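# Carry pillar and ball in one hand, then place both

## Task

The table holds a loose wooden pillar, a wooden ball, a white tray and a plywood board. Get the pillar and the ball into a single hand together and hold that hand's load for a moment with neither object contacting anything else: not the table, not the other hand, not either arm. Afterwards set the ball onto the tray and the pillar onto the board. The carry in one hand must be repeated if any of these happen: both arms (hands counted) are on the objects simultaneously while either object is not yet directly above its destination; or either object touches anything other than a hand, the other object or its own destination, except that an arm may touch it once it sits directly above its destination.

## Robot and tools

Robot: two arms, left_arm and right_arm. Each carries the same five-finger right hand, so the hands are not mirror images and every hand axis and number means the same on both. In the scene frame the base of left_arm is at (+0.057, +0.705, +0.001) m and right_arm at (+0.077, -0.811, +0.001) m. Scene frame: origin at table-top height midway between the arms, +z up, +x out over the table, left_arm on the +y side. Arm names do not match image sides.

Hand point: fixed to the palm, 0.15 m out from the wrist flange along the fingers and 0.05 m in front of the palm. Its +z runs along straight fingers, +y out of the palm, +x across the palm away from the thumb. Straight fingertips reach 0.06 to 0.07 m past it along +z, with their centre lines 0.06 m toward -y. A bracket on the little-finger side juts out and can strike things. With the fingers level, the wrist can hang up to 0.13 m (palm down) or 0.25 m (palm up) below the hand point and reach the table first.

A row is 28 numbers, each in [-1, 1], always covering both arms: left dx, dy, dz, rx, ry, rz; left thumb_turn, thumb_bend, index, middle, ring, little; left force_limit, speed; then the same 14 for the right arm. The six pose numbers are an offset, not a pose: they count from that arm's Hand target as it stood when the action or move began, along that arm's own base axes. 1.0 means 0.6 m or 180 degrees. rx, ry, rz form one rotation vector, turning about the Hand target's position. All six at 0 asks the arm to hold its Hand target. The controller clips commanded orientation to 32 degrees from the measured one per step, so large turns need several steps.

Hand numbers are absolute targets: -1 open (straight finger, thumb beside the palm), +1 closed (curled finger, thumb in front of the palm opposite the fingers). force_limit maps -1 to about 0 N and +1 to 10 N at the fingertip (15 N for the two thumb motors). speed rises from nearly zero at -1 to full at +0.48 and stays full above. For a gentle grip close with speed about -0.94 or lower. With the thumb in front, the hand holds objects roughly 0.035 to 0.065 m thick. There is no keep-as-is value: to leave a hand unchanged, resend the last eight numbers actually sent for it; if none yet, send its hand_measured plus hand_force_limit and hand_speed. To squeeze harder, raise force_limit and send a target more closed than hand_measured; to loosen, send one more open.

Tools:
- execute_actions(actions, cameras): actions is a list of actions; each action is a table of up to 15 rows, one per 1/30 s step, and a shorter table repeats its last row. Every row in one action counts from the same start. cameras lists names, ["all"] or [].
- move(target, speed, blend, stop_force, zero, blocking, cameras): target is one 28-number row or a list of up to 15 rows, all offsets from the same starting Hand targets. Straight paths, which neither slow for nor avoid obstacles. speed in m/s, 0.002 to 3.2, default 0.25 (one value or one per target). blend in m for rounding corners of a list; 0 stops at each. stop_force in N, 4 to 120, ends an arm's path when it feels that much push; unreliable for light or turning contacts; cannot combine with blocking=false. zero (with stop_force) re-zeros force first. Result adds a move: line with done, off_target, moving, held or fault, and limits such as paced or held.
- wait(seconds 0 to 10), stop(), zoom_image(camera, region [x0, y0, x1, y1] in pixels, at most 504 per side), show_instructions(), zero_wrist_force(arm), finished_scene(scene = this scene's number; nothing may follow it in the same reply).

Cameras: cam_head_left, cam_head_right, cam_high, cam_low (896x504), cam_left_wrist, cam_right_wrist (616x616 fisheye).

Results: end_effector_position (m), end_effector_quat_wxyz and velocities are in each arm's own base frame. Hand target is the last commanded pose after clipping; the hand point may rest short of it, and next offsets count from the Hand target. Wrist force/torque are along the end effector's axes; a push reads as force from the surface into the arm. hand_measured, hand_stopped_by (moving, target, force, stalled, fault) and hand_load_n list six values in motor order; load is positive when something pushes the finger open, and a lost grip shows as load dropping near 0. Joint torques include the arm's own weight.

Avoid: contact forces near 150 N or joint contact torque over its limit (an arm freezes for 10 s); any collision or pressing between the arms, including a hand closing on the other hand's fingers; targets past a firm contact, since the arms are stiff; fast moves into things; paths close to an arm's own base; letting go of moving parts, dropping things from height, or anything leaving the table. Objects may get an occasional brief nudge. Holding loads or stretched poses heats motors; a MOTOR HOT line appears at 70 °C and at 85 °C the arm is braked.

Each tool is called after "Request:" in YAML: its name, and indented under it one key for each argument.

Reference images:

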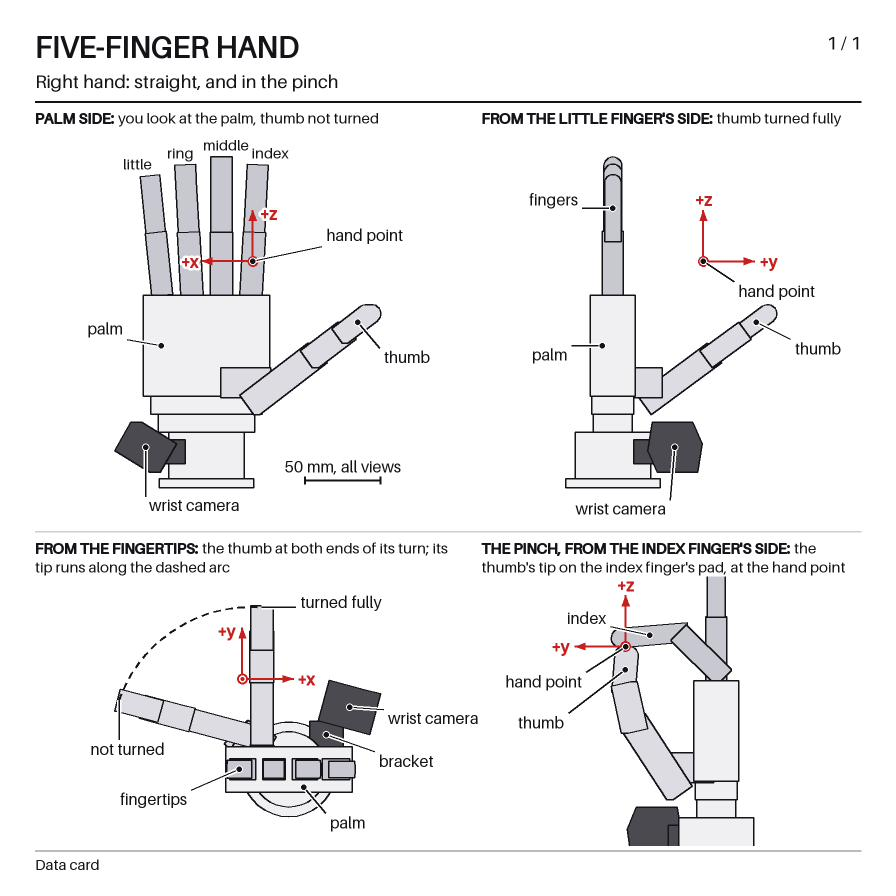

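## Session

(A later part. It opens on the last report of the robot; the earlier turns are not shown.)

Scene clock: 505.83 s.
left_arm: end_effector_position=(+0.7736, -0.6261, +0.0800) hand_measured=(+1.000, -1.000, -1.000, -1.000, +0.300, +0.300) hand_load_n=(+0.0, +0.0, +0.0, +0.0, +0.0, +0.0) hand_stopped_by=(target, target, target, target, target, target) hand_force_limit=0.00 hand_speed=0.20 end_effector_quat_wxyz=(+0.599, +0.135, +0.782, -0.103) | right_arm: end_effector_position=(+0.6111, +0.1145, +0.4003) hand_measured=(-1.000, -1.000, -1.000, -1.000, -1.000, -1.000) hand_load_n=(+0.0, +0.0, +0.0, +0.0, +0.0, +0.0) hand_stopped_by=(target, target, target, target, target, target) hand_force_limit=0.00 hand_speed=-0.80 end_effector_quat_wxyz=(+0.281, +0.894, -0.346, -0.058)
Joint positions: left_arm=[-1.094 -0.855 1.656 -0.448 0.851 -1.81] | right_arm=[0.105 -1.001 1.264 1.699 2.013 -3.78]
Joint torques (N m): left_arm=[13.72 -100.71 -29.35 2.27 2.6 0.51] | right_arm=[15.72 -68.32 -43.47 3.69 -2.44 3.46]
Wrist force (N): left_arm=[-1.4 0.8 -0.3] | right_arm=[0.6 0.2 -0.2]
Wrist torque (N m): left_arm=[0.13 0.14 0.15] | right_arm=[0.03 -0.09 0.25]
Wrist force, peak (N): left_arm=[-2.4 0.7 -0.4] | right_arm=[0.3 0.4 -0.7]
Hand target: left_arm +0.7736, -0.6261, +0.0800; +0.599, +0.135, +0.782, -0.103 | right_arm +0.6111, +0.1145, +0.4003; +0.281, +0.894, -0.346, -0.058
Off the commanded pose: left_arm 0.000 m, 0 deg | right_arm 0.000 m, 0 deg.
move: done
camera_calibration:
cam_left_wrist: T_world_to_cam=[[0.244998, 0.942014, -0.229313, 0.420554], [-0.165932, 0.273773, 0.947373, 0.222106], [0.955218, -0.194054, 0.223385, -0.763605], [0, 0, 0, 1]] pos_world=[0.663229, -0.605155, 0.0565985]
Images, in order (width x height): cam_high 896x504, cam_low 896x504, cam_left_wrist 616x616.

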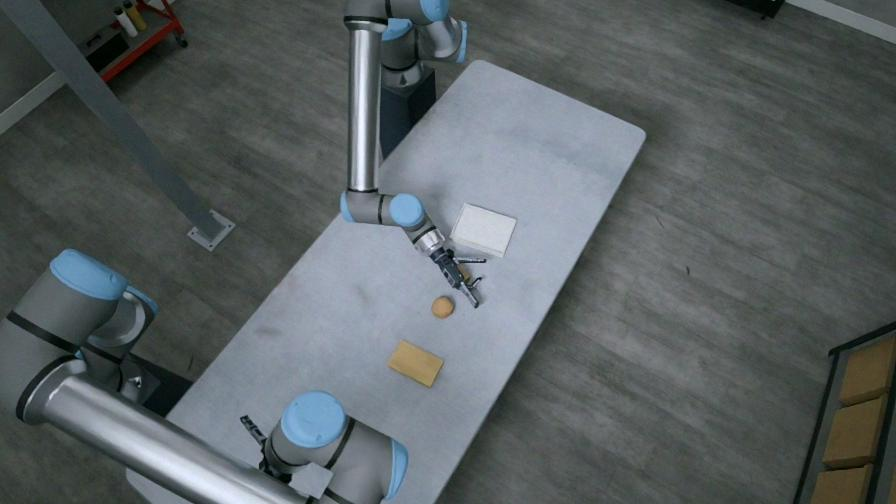

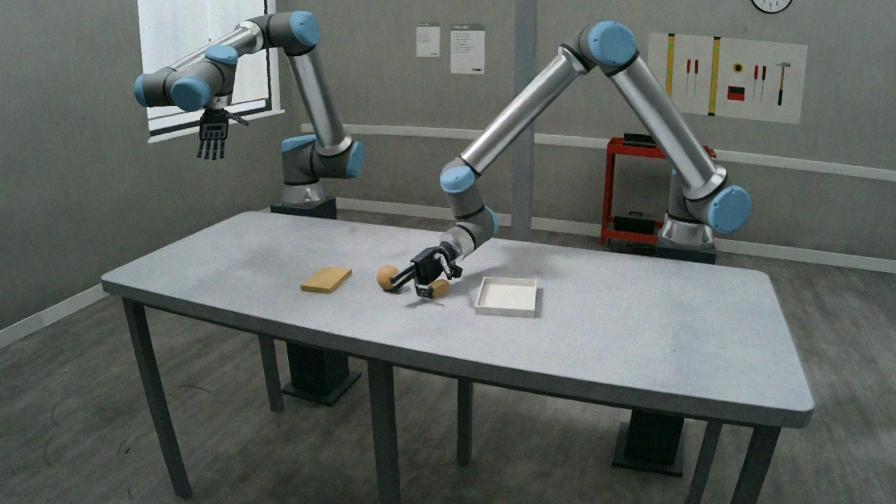

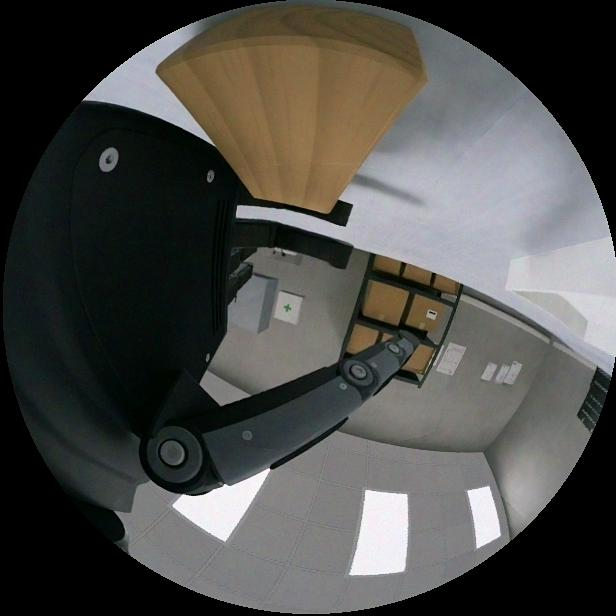

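Request:
move:
  target: [0,0,-0.0167,0,0,0,1,-1,-1,-1,0.3,0.3,0,0.2,0,0,0,0,0,0,-1,-1,-1,-1,-1,-1,0,-0.8]
  speed: 0.01
  stop_force: 5
  cameras: ["cam_left_wrist","cam_low","cam_high"]

Request:
zoom_image:
  camera: "cam_low"
  region: [390, 240, 470, 310]

Scene clock: 518.43 s.
left_arm: end_effector_position=(+0.7736, -0.6261, +0.0703) hand_measured=(+1.000, -1.000, -1.000, -1.000, +0.300, +0.300) hand_load_n=(+0.0, +0.0, +0.0, +0.0, +0.0, -1.0) hand_stopped_by=(target, target, target, target, target, target) hand_force_limit=0.00 hand_speed=0.20 end_effector_quat_wxyz=(+0.599, +0.135, +0.782, -0.103) | right_arm: end_effector_position=(+0.6111, +0.1145, +0.4003) hand_measured=(-1.000, -1.000, -1.000, -1.000, -1.000, -1.000) hand_load_n=(+0.0, +0.0, +0.0, +0.0, +0.0, +0.0) hand_stopped_by=(target, target, target, target, target, target) hand_force_limit=0.00 hand_speed=-0.80 end_effector_quat_wxyz=(+0.281, +0.894, -0.346, -0.058)
Joint positions: left_arm=[-1.094 -0.843 1.658 -0.46 0.851 -1.81] | right_arm=[0.105 -1.001 1.264 1.699 2.013 -3.78]
Joint torques (N m): left_arm=[13.89 -95.47 -23.09 2.74 2.72 0.43] | right_arm=[16.39 -68.61 -43.3 4.52 -2.38 3.23]
Wrist force (N): left_arm=[-6.5 1.0 -2.3] | right_arm=[0.1 0.1 0.4]
Wrist torque (N m): left_arm=[0.16 0.28 -0.05] | right_arm=[-0.01 -0.03 0.22]
Wrist force, peak (N): left_arm=[-10.2 1.7 -4.4] | right_arm=[0.8 0.1 -0.4]
Hand target: left_arm +0.7736, -0.6261, +0.0703; +0.599, +0.135, +0.782, -0.103 | right_arm +0.6111, +0.1145, +0.4003; +0.281, +0.894, -0.346, -0.058
Off the commanded pose: left_arm 0.000 m, 0 deg | right_arm 0.000 m, 0 deg.
move: contact (left_arm)
camera_calibration:
cam_left_wrist: T_world_to_cam=[[0.245024, 0.942003, -0.229331, 0.418306], [-0.166017, 0.273814, 0.947346, 0.231378], [0.955197, -0.19405, 0.22348, -0.761425], [0, 0, 0, 1]] pos_world=[0.663228, -0.605155, 0.046898]
Images, in order (width x height): cam_high 896x504, cam_low 896x504, cam_left_wrist 616x616.

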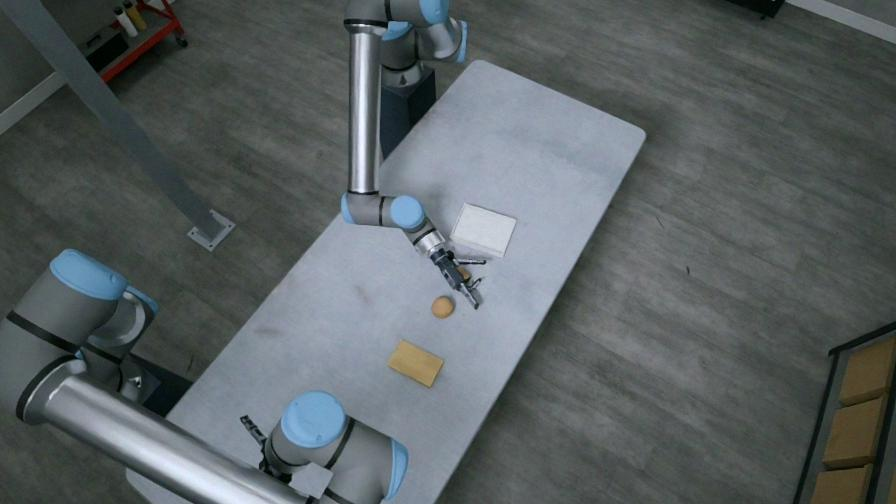

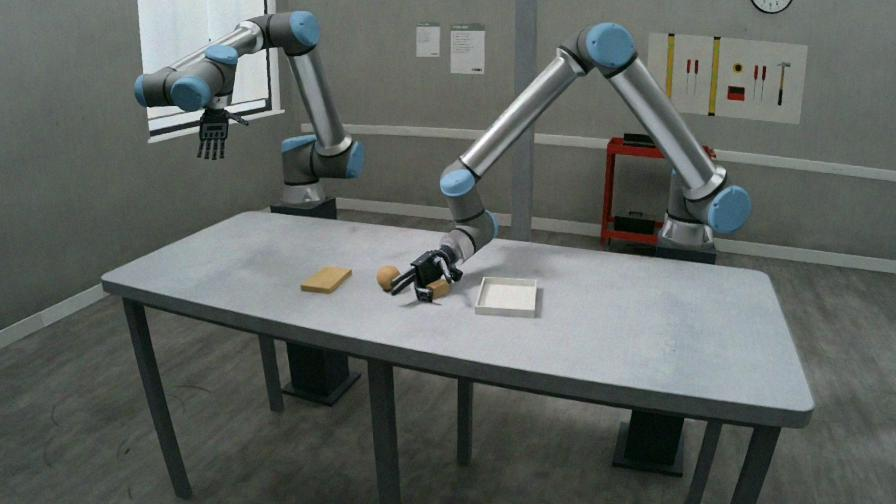

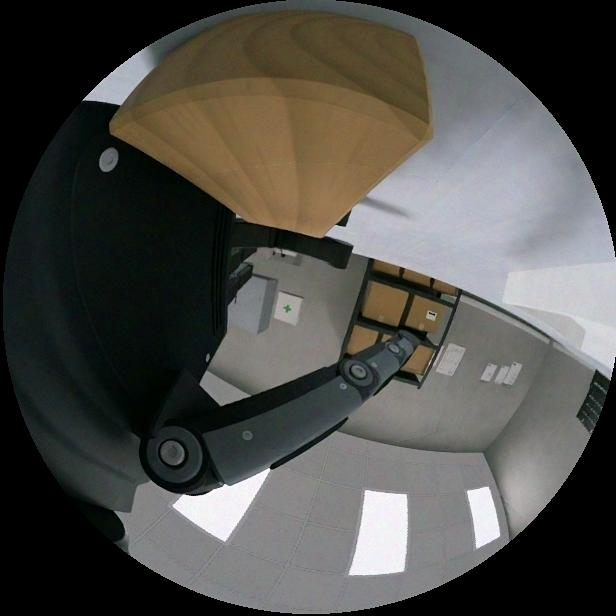

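Scaled by 6.300.

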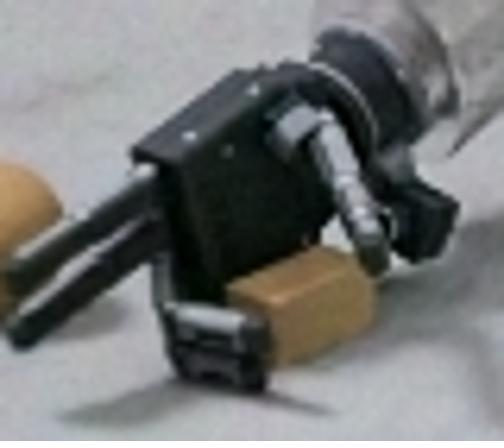

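Request:
move:
  target: [0,0,0.005,0,0,0,1,-1,-1,-1,0.3,0.3,0,0.2,0,0,0,0,0,0,-1,-1,-1,-1,-1,-1,0,-0.8]
  speed: 0.02

Request:
move:
  target: [0,0,0,0,0,0,1,-1,-1,-1,1,1,0,-0.85,0,0,0,0,0,0,-1,-1,-1,-1,-1,-1,0,-0.8]
  cameras: ["cam_left_wrist","cam_low","cam_high"]

Request:
zoom_image:
  camera: "cam_low"
  region: [390, 240, 470, 310]

Request:
zoom_image:
  camera: "cam_high"
  region: [400, 200, 520, 320]

Scene clock: 539.33 s.
left_arm: end_effector_position=(+0.7736, -0.6261, +0.0733) hand_measured=(+1.000, -1.000, -1.000, -1.000, +0.300, +0.300) hand_load_n=(+0.0, +0.0, +0.0, +0.0, +0.0, +0.0) hand_stopped_by=(target, target, target, target, target, target) hand_force_limit=0.00 hand_speed=0.20 end_effector_quat_wxyz=(+0.599, +0.135, +0.782, -0.103) | right_arm: end_effector_position=(+0.6111, +0.1145, +0.4003) hand_measured=(-1.000, -1.000, -1.000, -1.000, -1.000, -1.000) hand_load_n=(+0.0, +0.0, +0.0, +0.0, +0.0, +0.0) hand_stopped_by=(target, target, target, target, target, target) hand_force_limit=0.00 hand_speed=-0.80 end_effector_quat_wxyz=(+0.281, +0.894, -0.346, -0.058)
Joint positions: left_arm=[-1.094 -0.847 1.657 -0.456 0.851 -1.81] | right_arm=[0.105 -1.001 1.264 1.699 2.013 -3.78]
Joint torques (N m): left_arm=[14.36 -89.69 -35.05 1 2.63 0.71] | right_arm=[17.25 -69.37 -43.69 4.68 -2.24 3.32]
Wrist force (N): left_arm=[-1.8 0.8 -0.2] | right_arm=[0.1 0.1 -0.6]
Wrist torque (N m): left_arm=[0.13 0.21 0.11] | right_arm=[0.05 0.00 0.22]
Wrist force, peak (N): left_arm=[-7.3 1.3 -2.5] | right_arm=[-0.2 0.8 -0.2]
Hand target: left_arm +0.7736, -0.6261, +0.0733; +0.599, +0.135, +0.782, -0.103 | right_arm +0.6111, +0.1145, +0.4003; +0.281, +0.894, -0.346, -0.058
Off the commanded pose: left_arm 0.000 m, 0 deg | right_arm 0.000 m, 0 deg.
move: done

Scene clock: 541.30 s.
left_arm: end_effector_position=(+0.7736, -0.6261, +0.0733) hand_measured=(+1.000, -1.000, -1.000, -1.000, +1.000, +0.896) hand_load_n=(-0.5, +0.0, +0.0, +0.0, +0.0, +5.0) hand_stopped_by=(target, target, target, target, target, force) hand_force_limit=0.00 hand_speed=-0.85 end_effector_quat_wxyz=(+0.599, +0.135, +0.782, -0.103) | right_arm: end_effector_position=(+0.6111, +0.1145, +0.4003) hand_measured=(-1.000, -1.000, -1.000, -1.000, -1.000, -1.000) hand_load_n=(+0.0, +0.0, +0.0, +0.0, +0.0, +0.0) hand_stopped_by=(target, target, target, target, target, target) hand_force_limit=0.00 hand_speed=-0.80 end_effector_quat_wxyz=(+0.281, +0.894, -0.346, -0.058)
Joint positions: left_arm=[-1.094 -0.847 1.657 -0.456 0.851 -1.81] | right_arm=[0.105 -1.001 1.264 1.699 2.013 -3.78]
Joint torques (N m): left_arm=[12.65 -73.54 -35.33 -1.26 2.67 0.73] | right_arm=[16.57 -69.51 -43.58 4.86 -2.16 3.08]
Wrist force (N): left_arm=[-1.5 0.9 0.1] | right_arm=[0.4 0.1 -0.1]
Wrist torque (N m): left_arm=[0.12 0.16 0.12] | right_arm=[0.02 -0.05 0.23]
Wrist force, peak (N): left_arm=[-2.0 0.7 0.0] | right_arm=[0.5 0.0 -0.9]
Hand target: left_arm +0.7736, -0.6261, +0.0733; +0.599, +0.135, +0.782, -0.103 | right_arm +0.6111, +0.1145, +0.4003; +0.281, +0.894, -0.346, -0.058
Off the commanded pose: left_arm 0.000 m, 0 deg | right_arm 0.000 m, 0 deg.
move: done
camera_calibration:
cam_left_wrist: T_world_to_cam=[[0.24502, 0.94201, -0.229308, 0.418975], [-0.166023, 0.273791, 0.947351, 0.228543], [0.955197, -0.19405, 0.22348, -0.762191], [0, 0, 0, 1]] pos_world=[0.663328, -0.605155, 0.0498981]
Images, in order (width x height): cam_high 896x504, cam_low 896x504, cam_left_wrist 616x616.

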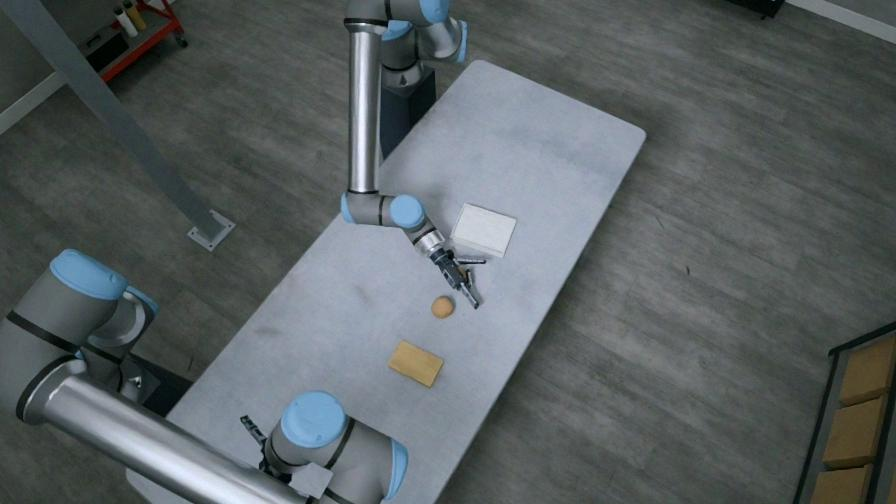

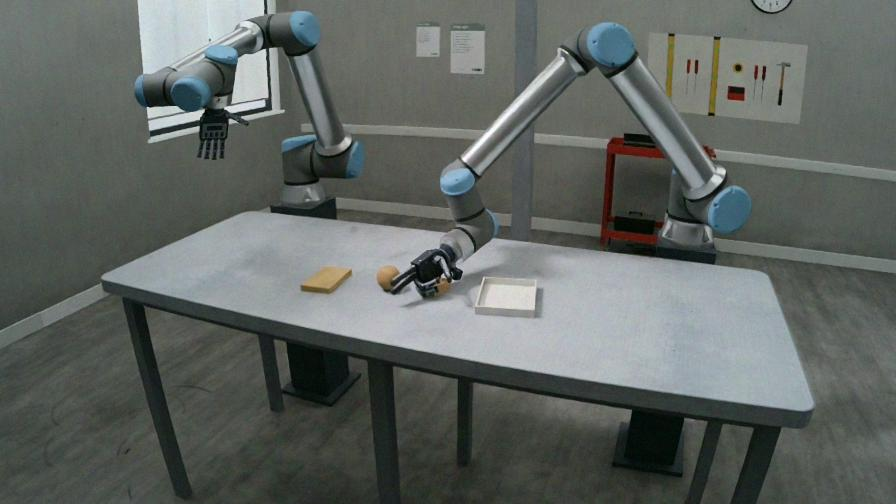

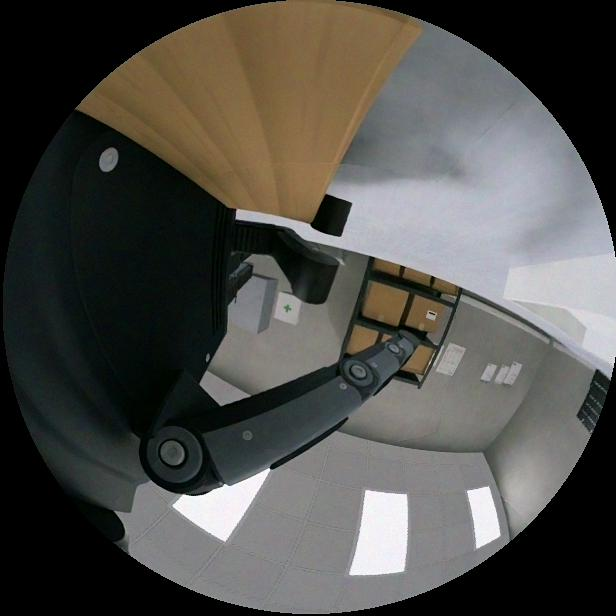

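Scaled by 6.300.

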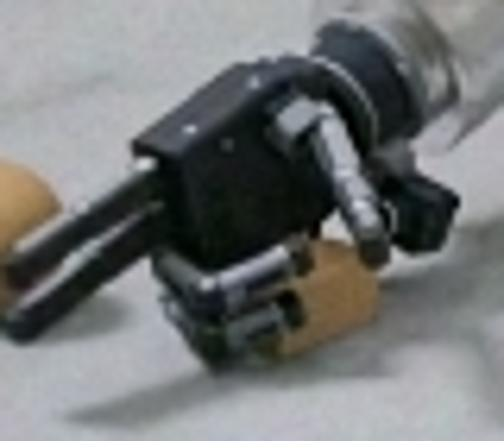

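Scaled by 4.200.

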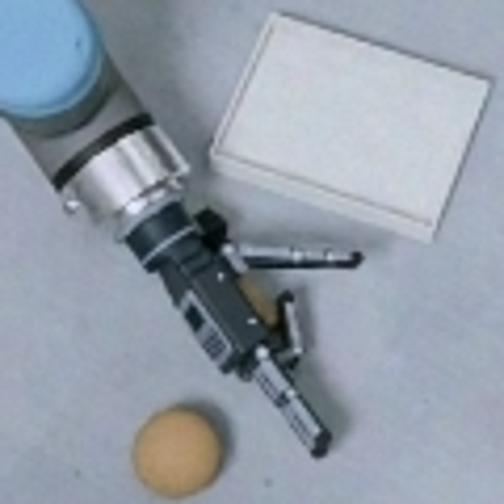

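Request:
move:
  target: [0,0,0.0,0,0,0,1,-1,-1,-1,1,0.98,0.6,-0.85,0,0,0,0,0,0,-1,-1,-1,-1,-1,-1,0,-0.8]

Request:
move:
  target: [0,0,0.25,0,0,0,1,-1,-1,-1,1,0.98,0.6,-0.85,0,0,0,0,0,0,-1,-1,-1,-1,-1,-1,0,-0.8]
  cameras: ["cam_left_wrist","cam_low","cam_high"]
  speed: 0.15

Request:
zoom_image:
  camera: "cam_low"
  region: [370, 180, 490, 290]

Scene clock: 549.80 s.
left_arm: end_effector_position=(+0.7736, -0.6261, +0.0733) hand_measured=(+1.000, -1.000, -1.000, -1.000, +1.000, +0.906) hand_load_n=(+0.0, +0.0, +0.0, +0.0, +0.0, +7.5) hand_stopped_by=(target, target, target, target, target, force) hand_force_limit=0.60 hand_speed=-0.85 end_effector_quat_wxyz=(+0.599, +0.135, +0.782, -0.103) | right_arm: end_effector_position=(+0.6111, +0.1145, +0.4003) hand_measured=(-1.000, -1.000, -1.000, -1.000, -1.000, -1.000) hand_load_n=(+0.0, +0.0, +0.0, +0.0, +0.0, +0.0) hand_stopped_by=(target, target, target, target, target, target) hand_force_limit=0.00 hand_speed=-0.80 end_effector_quat_wxyz=(+0.281, +0.894, -0.346, -0.058)
Joint positions: left_arm=[-1.094 -0.847 1.657 -0.456 0.851 -1.81] | right_arm=[0.105 -1.001 1.264 1.699 2.013 -3.78]
Joint torques (N m): left_arm=[13.9 -73.6 -33.86 -1.32 2.56 0.47] | right_arm=[16.14 -69.11 -43.29 4.9 -1.98 3.14]
Wrist force (N): left_arm=[-1.7 0.9 0.1] | right_arm=[0.0 0.2 -0.3]
Wrist torque (N m): left_arm=[0.12 0.18 0.12] | right_arm=[0.04 0.01 0.21]
Wrist force, peak (N): left_arm=[-2.0 1.1 0.2] | right_arm=[0.7 0.0 -0.8]
Hand target: left_arm +0.7736, -0.6261, +0.0733; +0.599, +0.135, +0.782, -0.103 | right_arm +0.6111, +0.1145, +0.4003; +0.281, +0.894, -0.346, -0.058
Off the commanded pose: left_arm 0.000 m, 0 deg | right_arm 0.000 m, 0 deg.
move: done

Scene clock: 551.23 s.
left_arm: end_effector_position=(+0.7736, -0.6261, +0.2233) hand_measured=(+1.000, -1.000, -1.000, -1.000, +1.000, +0.906) hand_load_n=(-0.5, +0.0, +0.0, +0.0, +0.0, +7.5) hand_stopped_by=(target, target, target, target, target, force) hand_force_limit=0.60 hand_speed=-0.85 end_effector_quat_wxyz=(+0.599, +0.135, +0.782, -0.103) | right_arm: end_effector_position=(+0.6111, +0.1145, +0.4003) hand_measured=(-1.000, -1.000, -1.000, -1.000, -1.000, -1.000) hand_load_n=(+0.0, +0.0, +0.0, +0.0, +0.0, +0.0) hand_stopped_by=(target, target, target, target, target, target) hand_force_limit=0.00 hand_speed=-0.80 end_effector_quat_wxyz=(+0.281, +0.894, -0.346, -0.058)
Joint positions: left_arm=[-1.094 -1.006 1.606 -0.246 0.851 -1.81] | right_arm=[0.105 -1.001 1.264 1.699 2.013 -3.78]
Joint torques (N m): left_arm=[-7.68 -81.68 -25.43 1.17 -1.25 -2.16] | right_arm=[17.26 -69.73 -43.28 5.22 -2.18 3.12]
Wrist force (N): left_arm=[-1.6 1.2 0.1] | right_arm=[-0.6 -0.1 -0.5]
Wrist torque (N m): left_arm=[0.16 0.23 0.02] | right_arm=[0.02 0.10 0.16]
Wrist force, peak (N): left_arm=[-3.1 1.3 -0.4] | right_arm=[0.3 0.8 -0.2]
Hand target: left_arm +0.7736, -0.6261, +0.2233; +0.599, +0.135, +0.782, -0.103 | right_arm +0.6111, +0.1145, +0.4003; +0.281, +0.894, -0.346, -0.058
Off the commanded pose: left_arm 0.000 m, 0 deg | right_arm 0.000 m, 0 deg.
move: done
camera_calibration:
cam_left_wrist: T_world_to_cam=[[0.245074, 0.941954, -0.22948, 0.453334], [-0.166068, 0.273986, 0.947287, 0.0866007], [0.955175, -0.194047, 0.223575, -0.795714], [0, 0, 0, 1]] pos_world=[0.663328, -0.605153, 0.199897]
Images, in order (width x height): cam_high 896x504, cam_low 896x504, cam_left_wrist 616x616.

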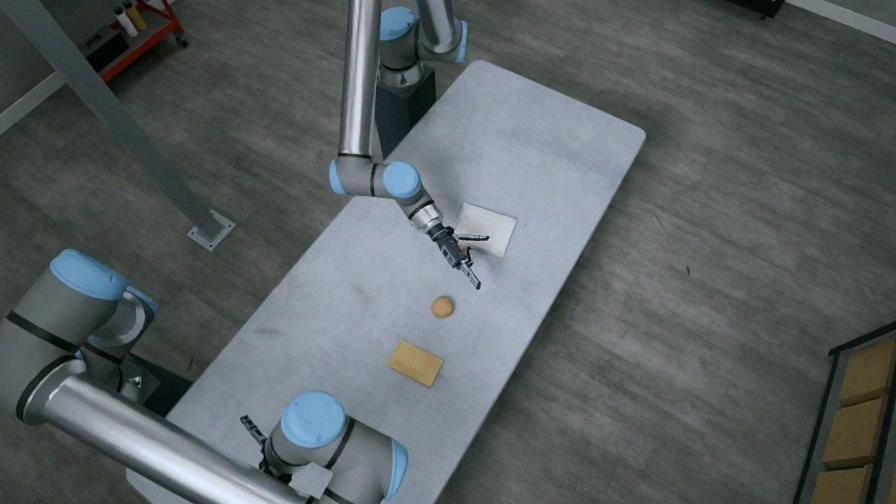

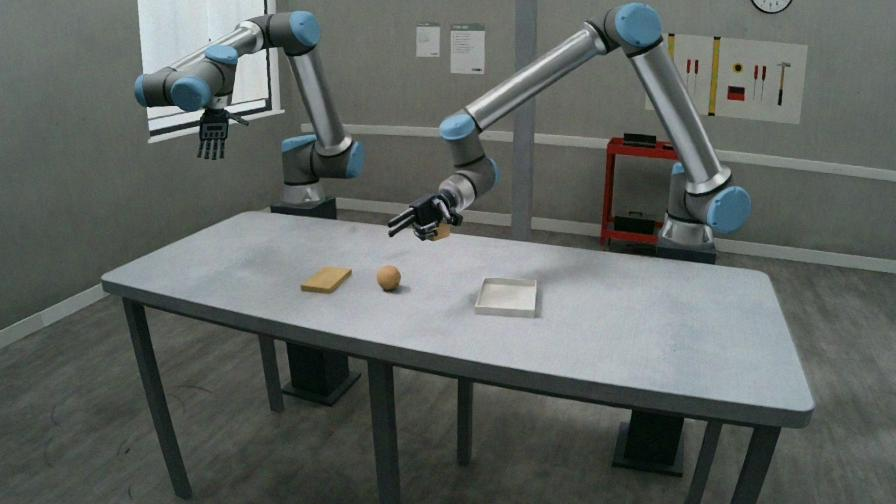

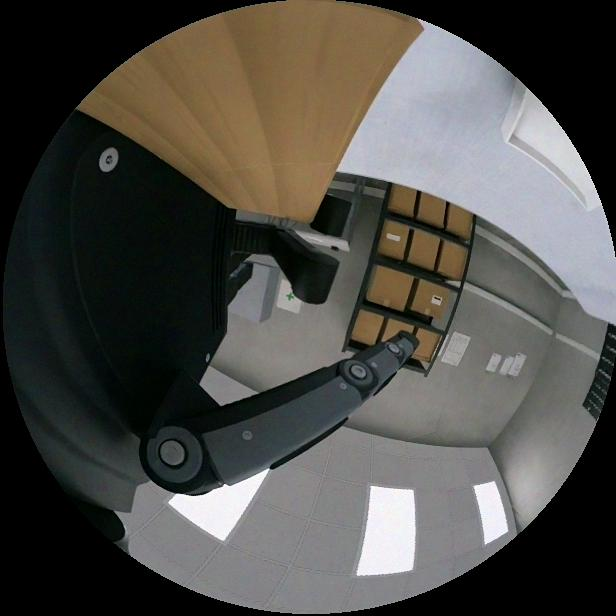

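Scaled by 4.200.

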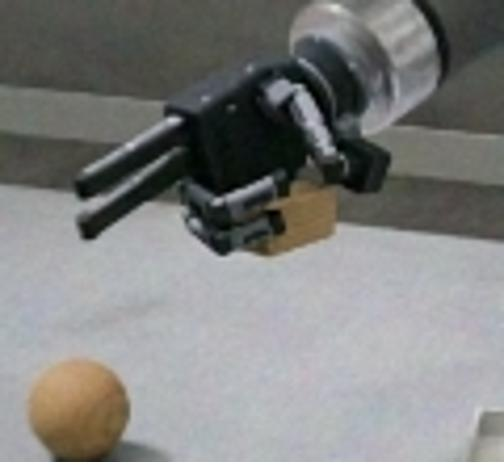

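Request:
move:
  target: [-0.0845,-0.207,-0.039,-0.3365,0.3016,0.1537,1,-1,-0.55,-0.55,1,0.98,0.6,-0.5,0,0,0,0,0,0,-1,-1,-1,-1,-1,-1,0,-0.8]
  cameras: ["cam_left_wrist","cam_low","cam_high"]
  speed: 0.3

Request:
zoom_image:
  camera: "cam_low"
  region: [350, 180, 490, 310]

Scene clock: 592.90 s.
left_arm: end_effector_position=(+0.7230, -0.7502, +0.1998) hand_measured=(+1.000, -1.000, -0.550, -0.550, +1.000, +0.906) hand_load_n=(+0.0, +0.0, +0.0, +0.0, +0.0, +7.5) hand_stopped_by=(target, target, target, target, target, force) hand_force_limit=0.60 hand_speed=-0.50 end_effector_quat_wxyz=(+0.189, -0.405, +0.811, -0.378) | right_arm: end_effector_position=(+0.6111, +0.1145, +0.4003) hand_measured=(-1.000, -1.000, -1.000, -1.000, -1.000, -1.000) hand_load_n=(+0.0, +0.0, +0.0, +0.0, +0.0, +0.0) hand_stopped_by=(target, target, target, target, target, target) hand_force_limit=0.00 hand_speed=-0.80 end_effector_quat_wxyz=(+0.281, +0.894, -0.346, -0.058)
Joint positions: left_arm=[-1.067 -0.87 1.123 0.49 1.25 -3.423] | right_arm=[0.105 -1.001 1.264 1.699 2.013 -3.78]
Joint torques (N m): left_arm=[-12.22 -108.04 -29.62 -0.32 -1.78 -2.18] | right_arm=[14.92 -68.97 -43.4 4.79 -2.04 2.91]
Wrist force (N): left_arm=[-0.3 -0.4 -0.4] | right_arm=[-0.2 0.4 -0.1]
Wrist torque (N m): left_arm=[-0.25 -0.01 -0.17] | right_arm=[0.07 0.03 0.21]
Wrist force, peak (N): left_arm=[-1.3 1.8 0.4] | right_arm=[0.7 0.3 -0.7]
Hand target: left_arm +0.7229, -0.7503, +0.1999; +0.189, -0.405, +0.811, -0.378 | right_arm +0.6111, +0.1145, +0.4003; +0.281, +0.894, -0.346, -0.058
Off the commanded pose: left_arm 0.000 m, 0 deg | right_arm 0.000 m, 0 deg.
move: done
camera_calibration:
cam_left_wrist: T_world_to_cam=[[-0.657866, 0.189329, -0.728949, 0.765232], [0.107608, 0.981585, 0.157831, 0.625127], [0.745407, 0.0253908, -0.666125, -0.272121], [0, 0, 0, 1]] pos_world=[0.638993, -0.751586, 0.277884]
Images, in order (width x height): cam_high 896x504, cam_low 896x504, cam_left_wrist 616x616.

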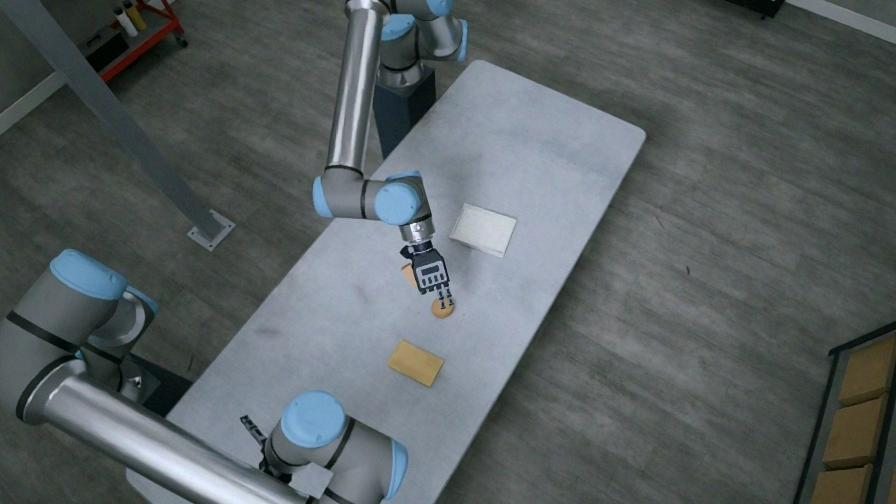

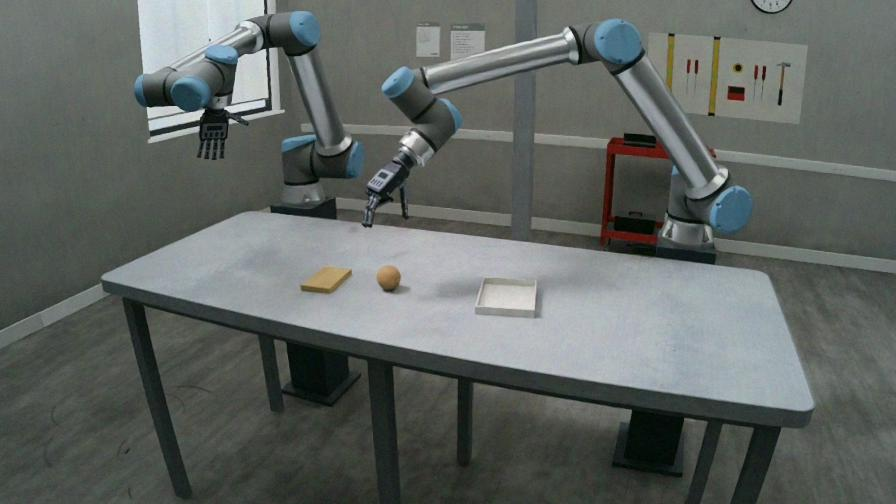

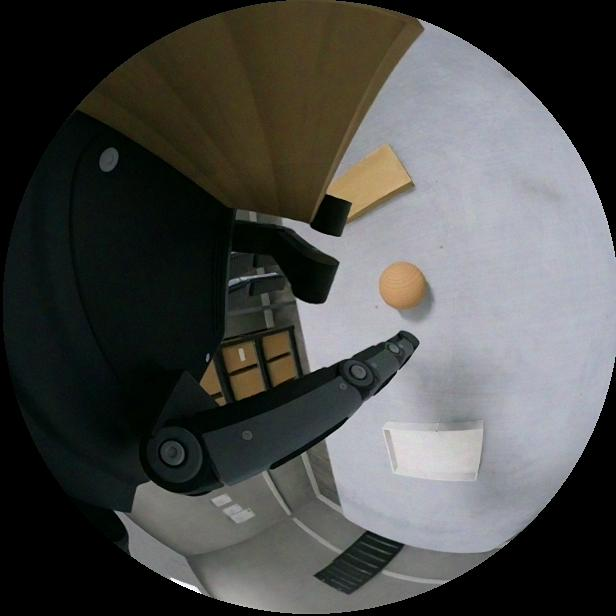

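Scaled by 3.600.

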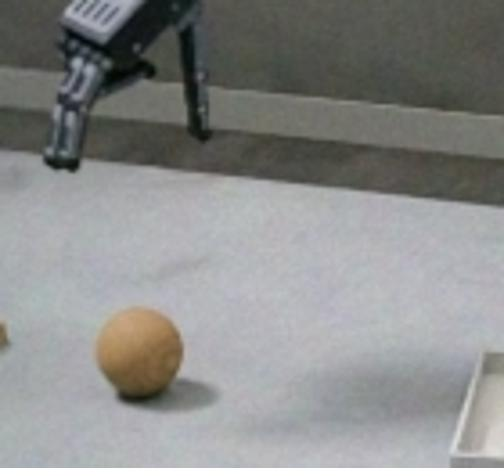

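Request:
zoom_image:
  camera: "cam_left_wrist"
  region: [365, 250, 445, 330]

Scaled by 6.300 from the camera's 616x616 image, which has a finer 880x880 frame.

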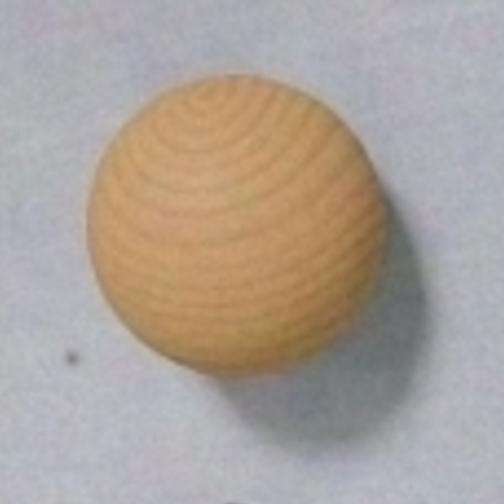

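Request:
move:
  target: [0.0107,0.0165,-0.18,0,0,0,1,-1,-0.6,-0.6,1,0.98,0.6,-0.5,0,0,0,0,0,0,-1,-1,-1,-1,-1,-1,0,-0.8]
  cameras: ["cam_left_wrist","cam_low","cam_high"]
  speed: 0.2

Request:
zoom_image:
  camera: "cam_low"
  region: [350, 220, 450, 310]

Request:
zoom_image:
  camera: "cam_high"
  region: [380, 230, 500, 350]

Scene clock: 612.50 s.
left_arm: end_effector_position=(+0.7294, -0.7403, +0.0919) hand_measured=(+1.000, -1.000, -0.600, -0.600, +1.000, +0.906) hand_load_n=(+0.0, +0.0, +0.0, +0.0, +0.0, +7.5) hand_stopped_by=(target, target, target, target, target, force) hand_force_limit=0.60 hand_speed=-0.50 end_effector_quat_wxyz=(+0.189, -0.405, +0.811, -0.378) | right_arm: end_effector_position=(+0.6111, +0.1145, +0.4003) hand_measured=(-1.000, -1.000, -1.000, -1.000, -1.000, -1.000) hand_load_n=(+0.0, -0.5, +0.0, +0.0, +0.0, +0.0) hand_stopped_by=(target, target, target, target, target, target) hand_force_limit=0.00 hand_speed=-0.80 end_effector_quat_wxyz=(+0.281, +0.894, -0.346, -0.058)
Joint positions: left_arm=[-1.054 -0.814 1.224 0.331 1.259 -3.414] | right_arm=[0.105 -1.001 1.264 1.699 2.013 -3.78]
Joint torques (N m): left_arm=[-7.67 -99.6 -35.61 0.18 -2.31 -1.3] | right_arm=[15.98 -70.01 -43.97 4.81 -2.1 2.96]
Wrist force (N): left_arm=[-0.5 0.4 -0.5] | right_arm=[0.1 0.3 -0.2]
Wrist torque (N m): left_arm=[-0.18 0.08 -0.18] | right_arm=[0.04 -0.01 0.23]
Wrist force, peak (N): left_arm=[0.1 -2.1 -1.7] | right_arm=[0.0 0.2 -0.9]
Hand target: left_arm +0.7293, -0.7404, +0.0919; +0.189, -0.405, +0.811, -0.378 | right_arm +0.6111, +0.1145, +0.4003; +0.281, +0.894, -0.346, -0.058
Off the commanded pose: left_arm 0.000 m, 0 deg | right_arm 0.000 m, 0 deg.
move: done
camera_calibration:
cam_left_wrist: T_world_to_cam=[[-0.65795, 0.189247, -0.728895, 0.688898], [0.107721, 0.981606, 0.157624, 0.631728], [0.745317, 0.0251914, -0.666234, -0.349091], [0, 0, 0, 1]] pos_world=[0.645394, -0.741686, 0.169983]
Images, in order (width x height): cam_high 896x504, cam_low 896x504, cam_left_wrist 616x616.

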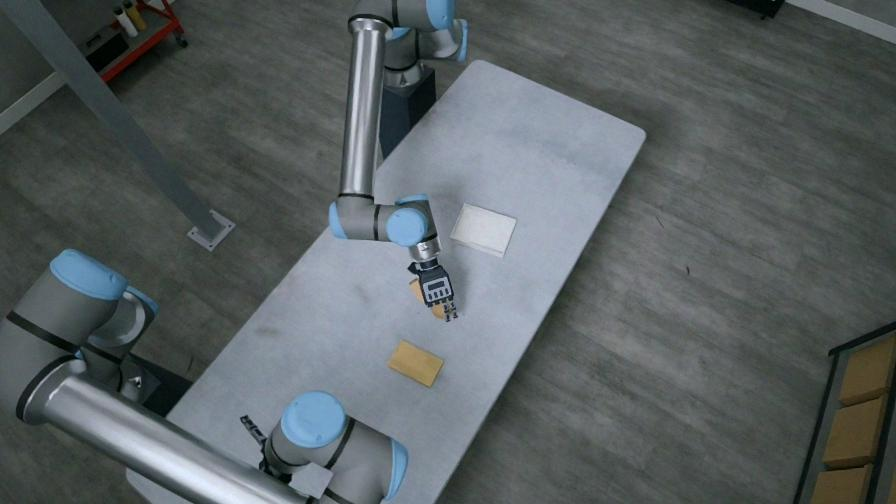

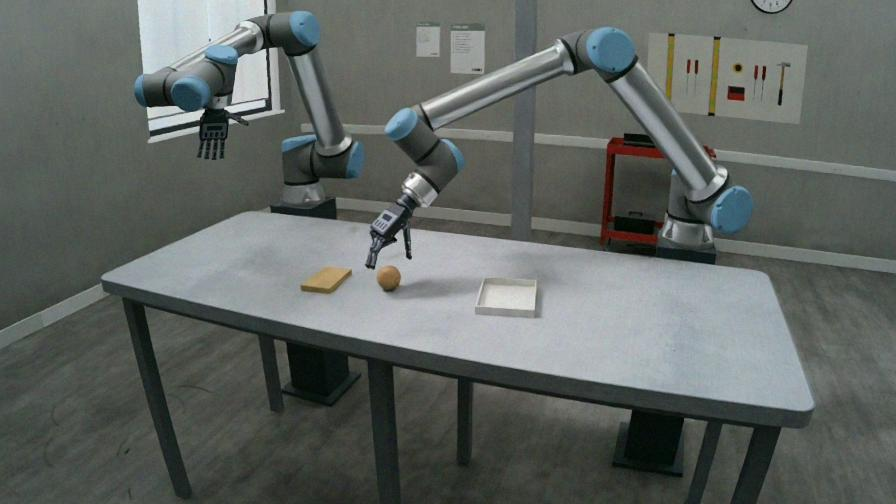

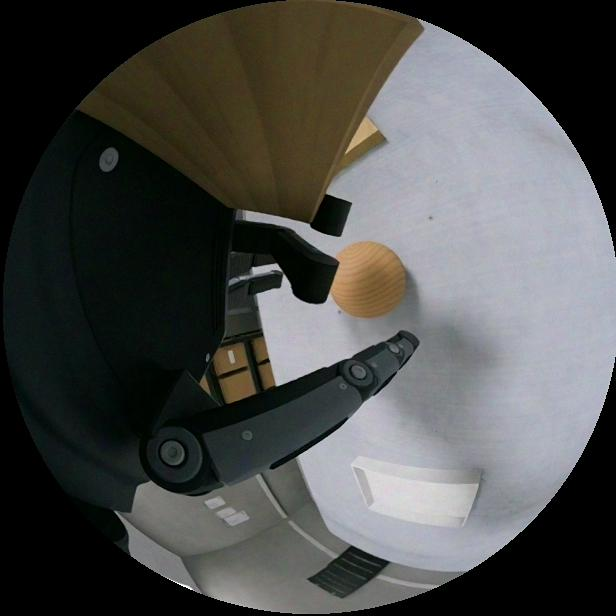

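Scaled by 5.040.

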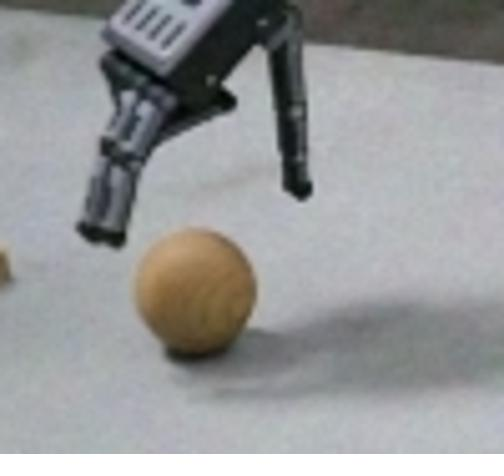

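Scaled by 4.200.

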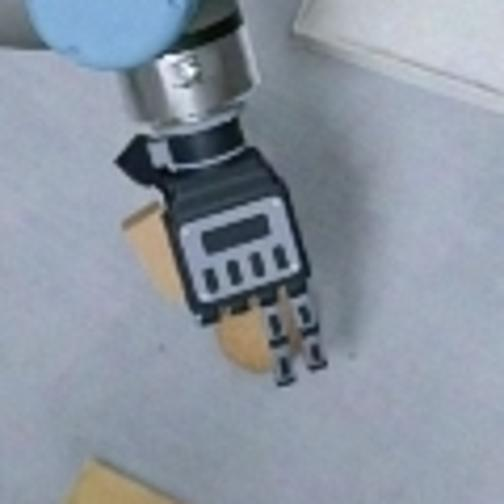

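Request:
move:
  target: [0.0023,-0.003,-0.0967,0,0,0,1,-1,-0.6,-0.6,1,0.98,0.6,-0.5,0,0,0,0,0,0,-1,-1,-1,-1,-1,-1,0,-0.8]
  cameras: ["cam_left_wrist","cam_low","cam_high"]
  speed: 0.05
  stop_force: 5

Request:
zoom_image:
  camera: "cam_low"
  region: [350, 220, 450, 310]

Request:
zoom_image:
  camera: "cam_high"
  region: [380, 230, 500, 350]

Scene clock: 634.93 s.
left_arm: end_effector_position=(+0.7307, -0.7422, +0.0338) hand_measured=(+1.000, -1.000, -0.600, -0.600, +1.000, +0.906) hand_load_n=(+0.0, +0.0, +0.0, +0.0, +0.0, +7.5) hand_stopped_by=(target, target, target, target, target, force) hand_force_limit=0.60 hand_speed=-0.50 end_effector_quat_wxyz=(+0.189, -0.405, +0.811, -0.378) | right_arm: end_effector_position=(+0.6111, +0.1145, +0.4003) hand_measured=(-1.000, -1.000, -1.000, -1.000, -1.000, -1.000) hand_load_n=(+0.0, +0.0, +0.0, +0.0, +0.0, +0.0) hand_stopped_by=(target, target, target, target, target, target) hand_force_limit=0.00 hand_speed=-0.80 end_effector_quat_wxyz=(+0.281, +0.894, -0.346, -0.058)
Joint positions: left_arm=[-1.054 -0.767 1.251 0.257 1.26 -3.414] | right_arm=[0.105 -1.001 1.264 1.699 2.013 -3.78]
Joint torques (N m): left_arm=[13.77 -113.55 -42.11 3.65 2.68 2.33] | right_arm=[15.27 -69.25 -43.73 4.94 -1.93 2.93]
Wrist force (N): left_arm=[-0.6 0.2 -0.5] | right_arm=[0.6 0.1 -0.4]
Wrist torque (N m): left_arm=[-0.20 0.05 -0.10] | right_arm=[0.04 -0.07 0.25]
Wrist force, peak (N): left_arm=[0.3 -2.1 -1.7] | right_arm=[0.1 0.8 -0.3]
Hand target: left_arm +0.7307, -0.7422, +0.0339; +0.189, -0.405, +0.811, -0.378 | right_arm +0.6111, +0.1145, +0.4003; +0.281, +0.894, -0.346, -0.058
Off the commanded pose: left_arm 0.000 m, 0 deg | right_arm 0.000 m, 0 deg.
move: done
camera_calibration:
cam_left_wrist: T_world_to_cam=[[-0.657964, 0.18911, -0.728917, 0.647746], [0.107629, 0.981633, 0.157522, 0.642685], [0.745318, 0.0251917, -0.666233, -0.388654], [0, 0, 0, 1]] pos_world=[0.646693, -0.743585, 0.111982]
Images, in order (width x height): cam_high 896x504, cam_low 896x504, cam_left_wrist 616x616.

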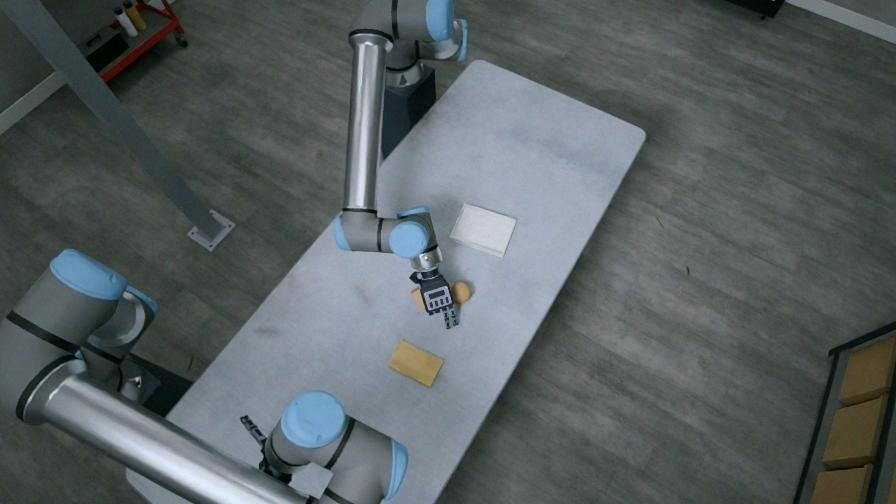

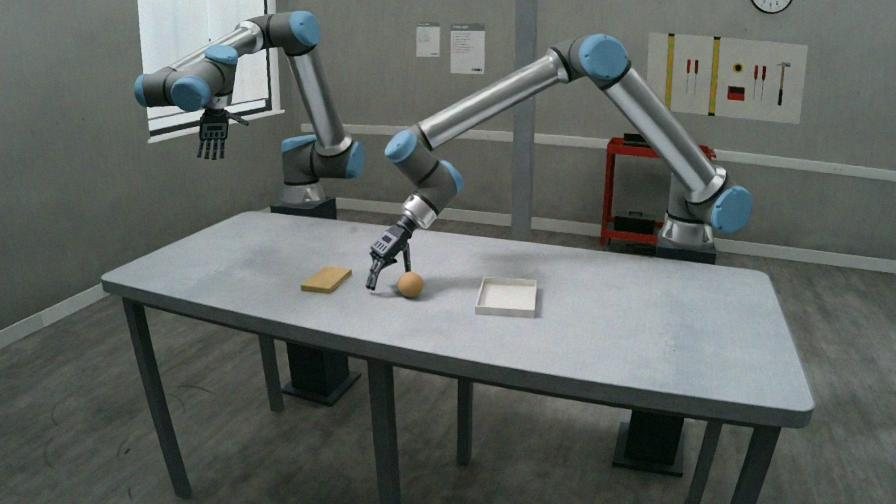

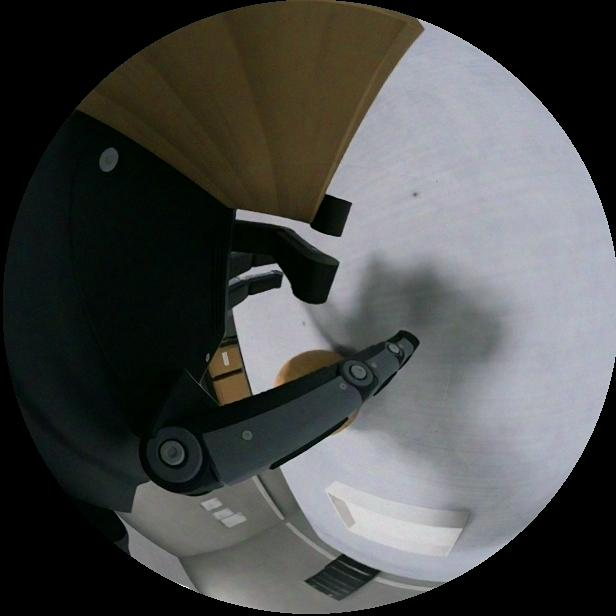

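Scaled by 5.040.

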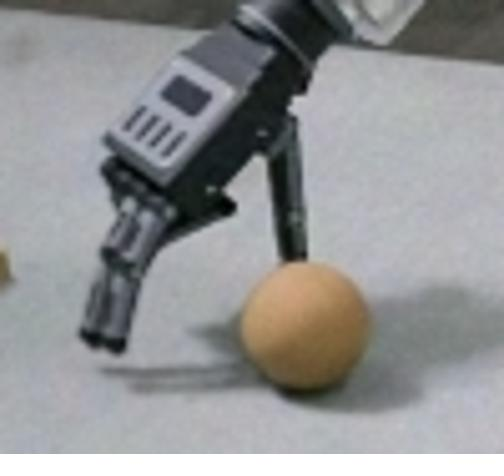

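Scaled by 4.200.

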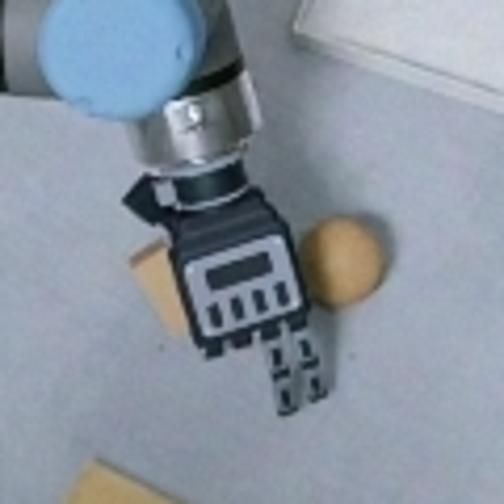

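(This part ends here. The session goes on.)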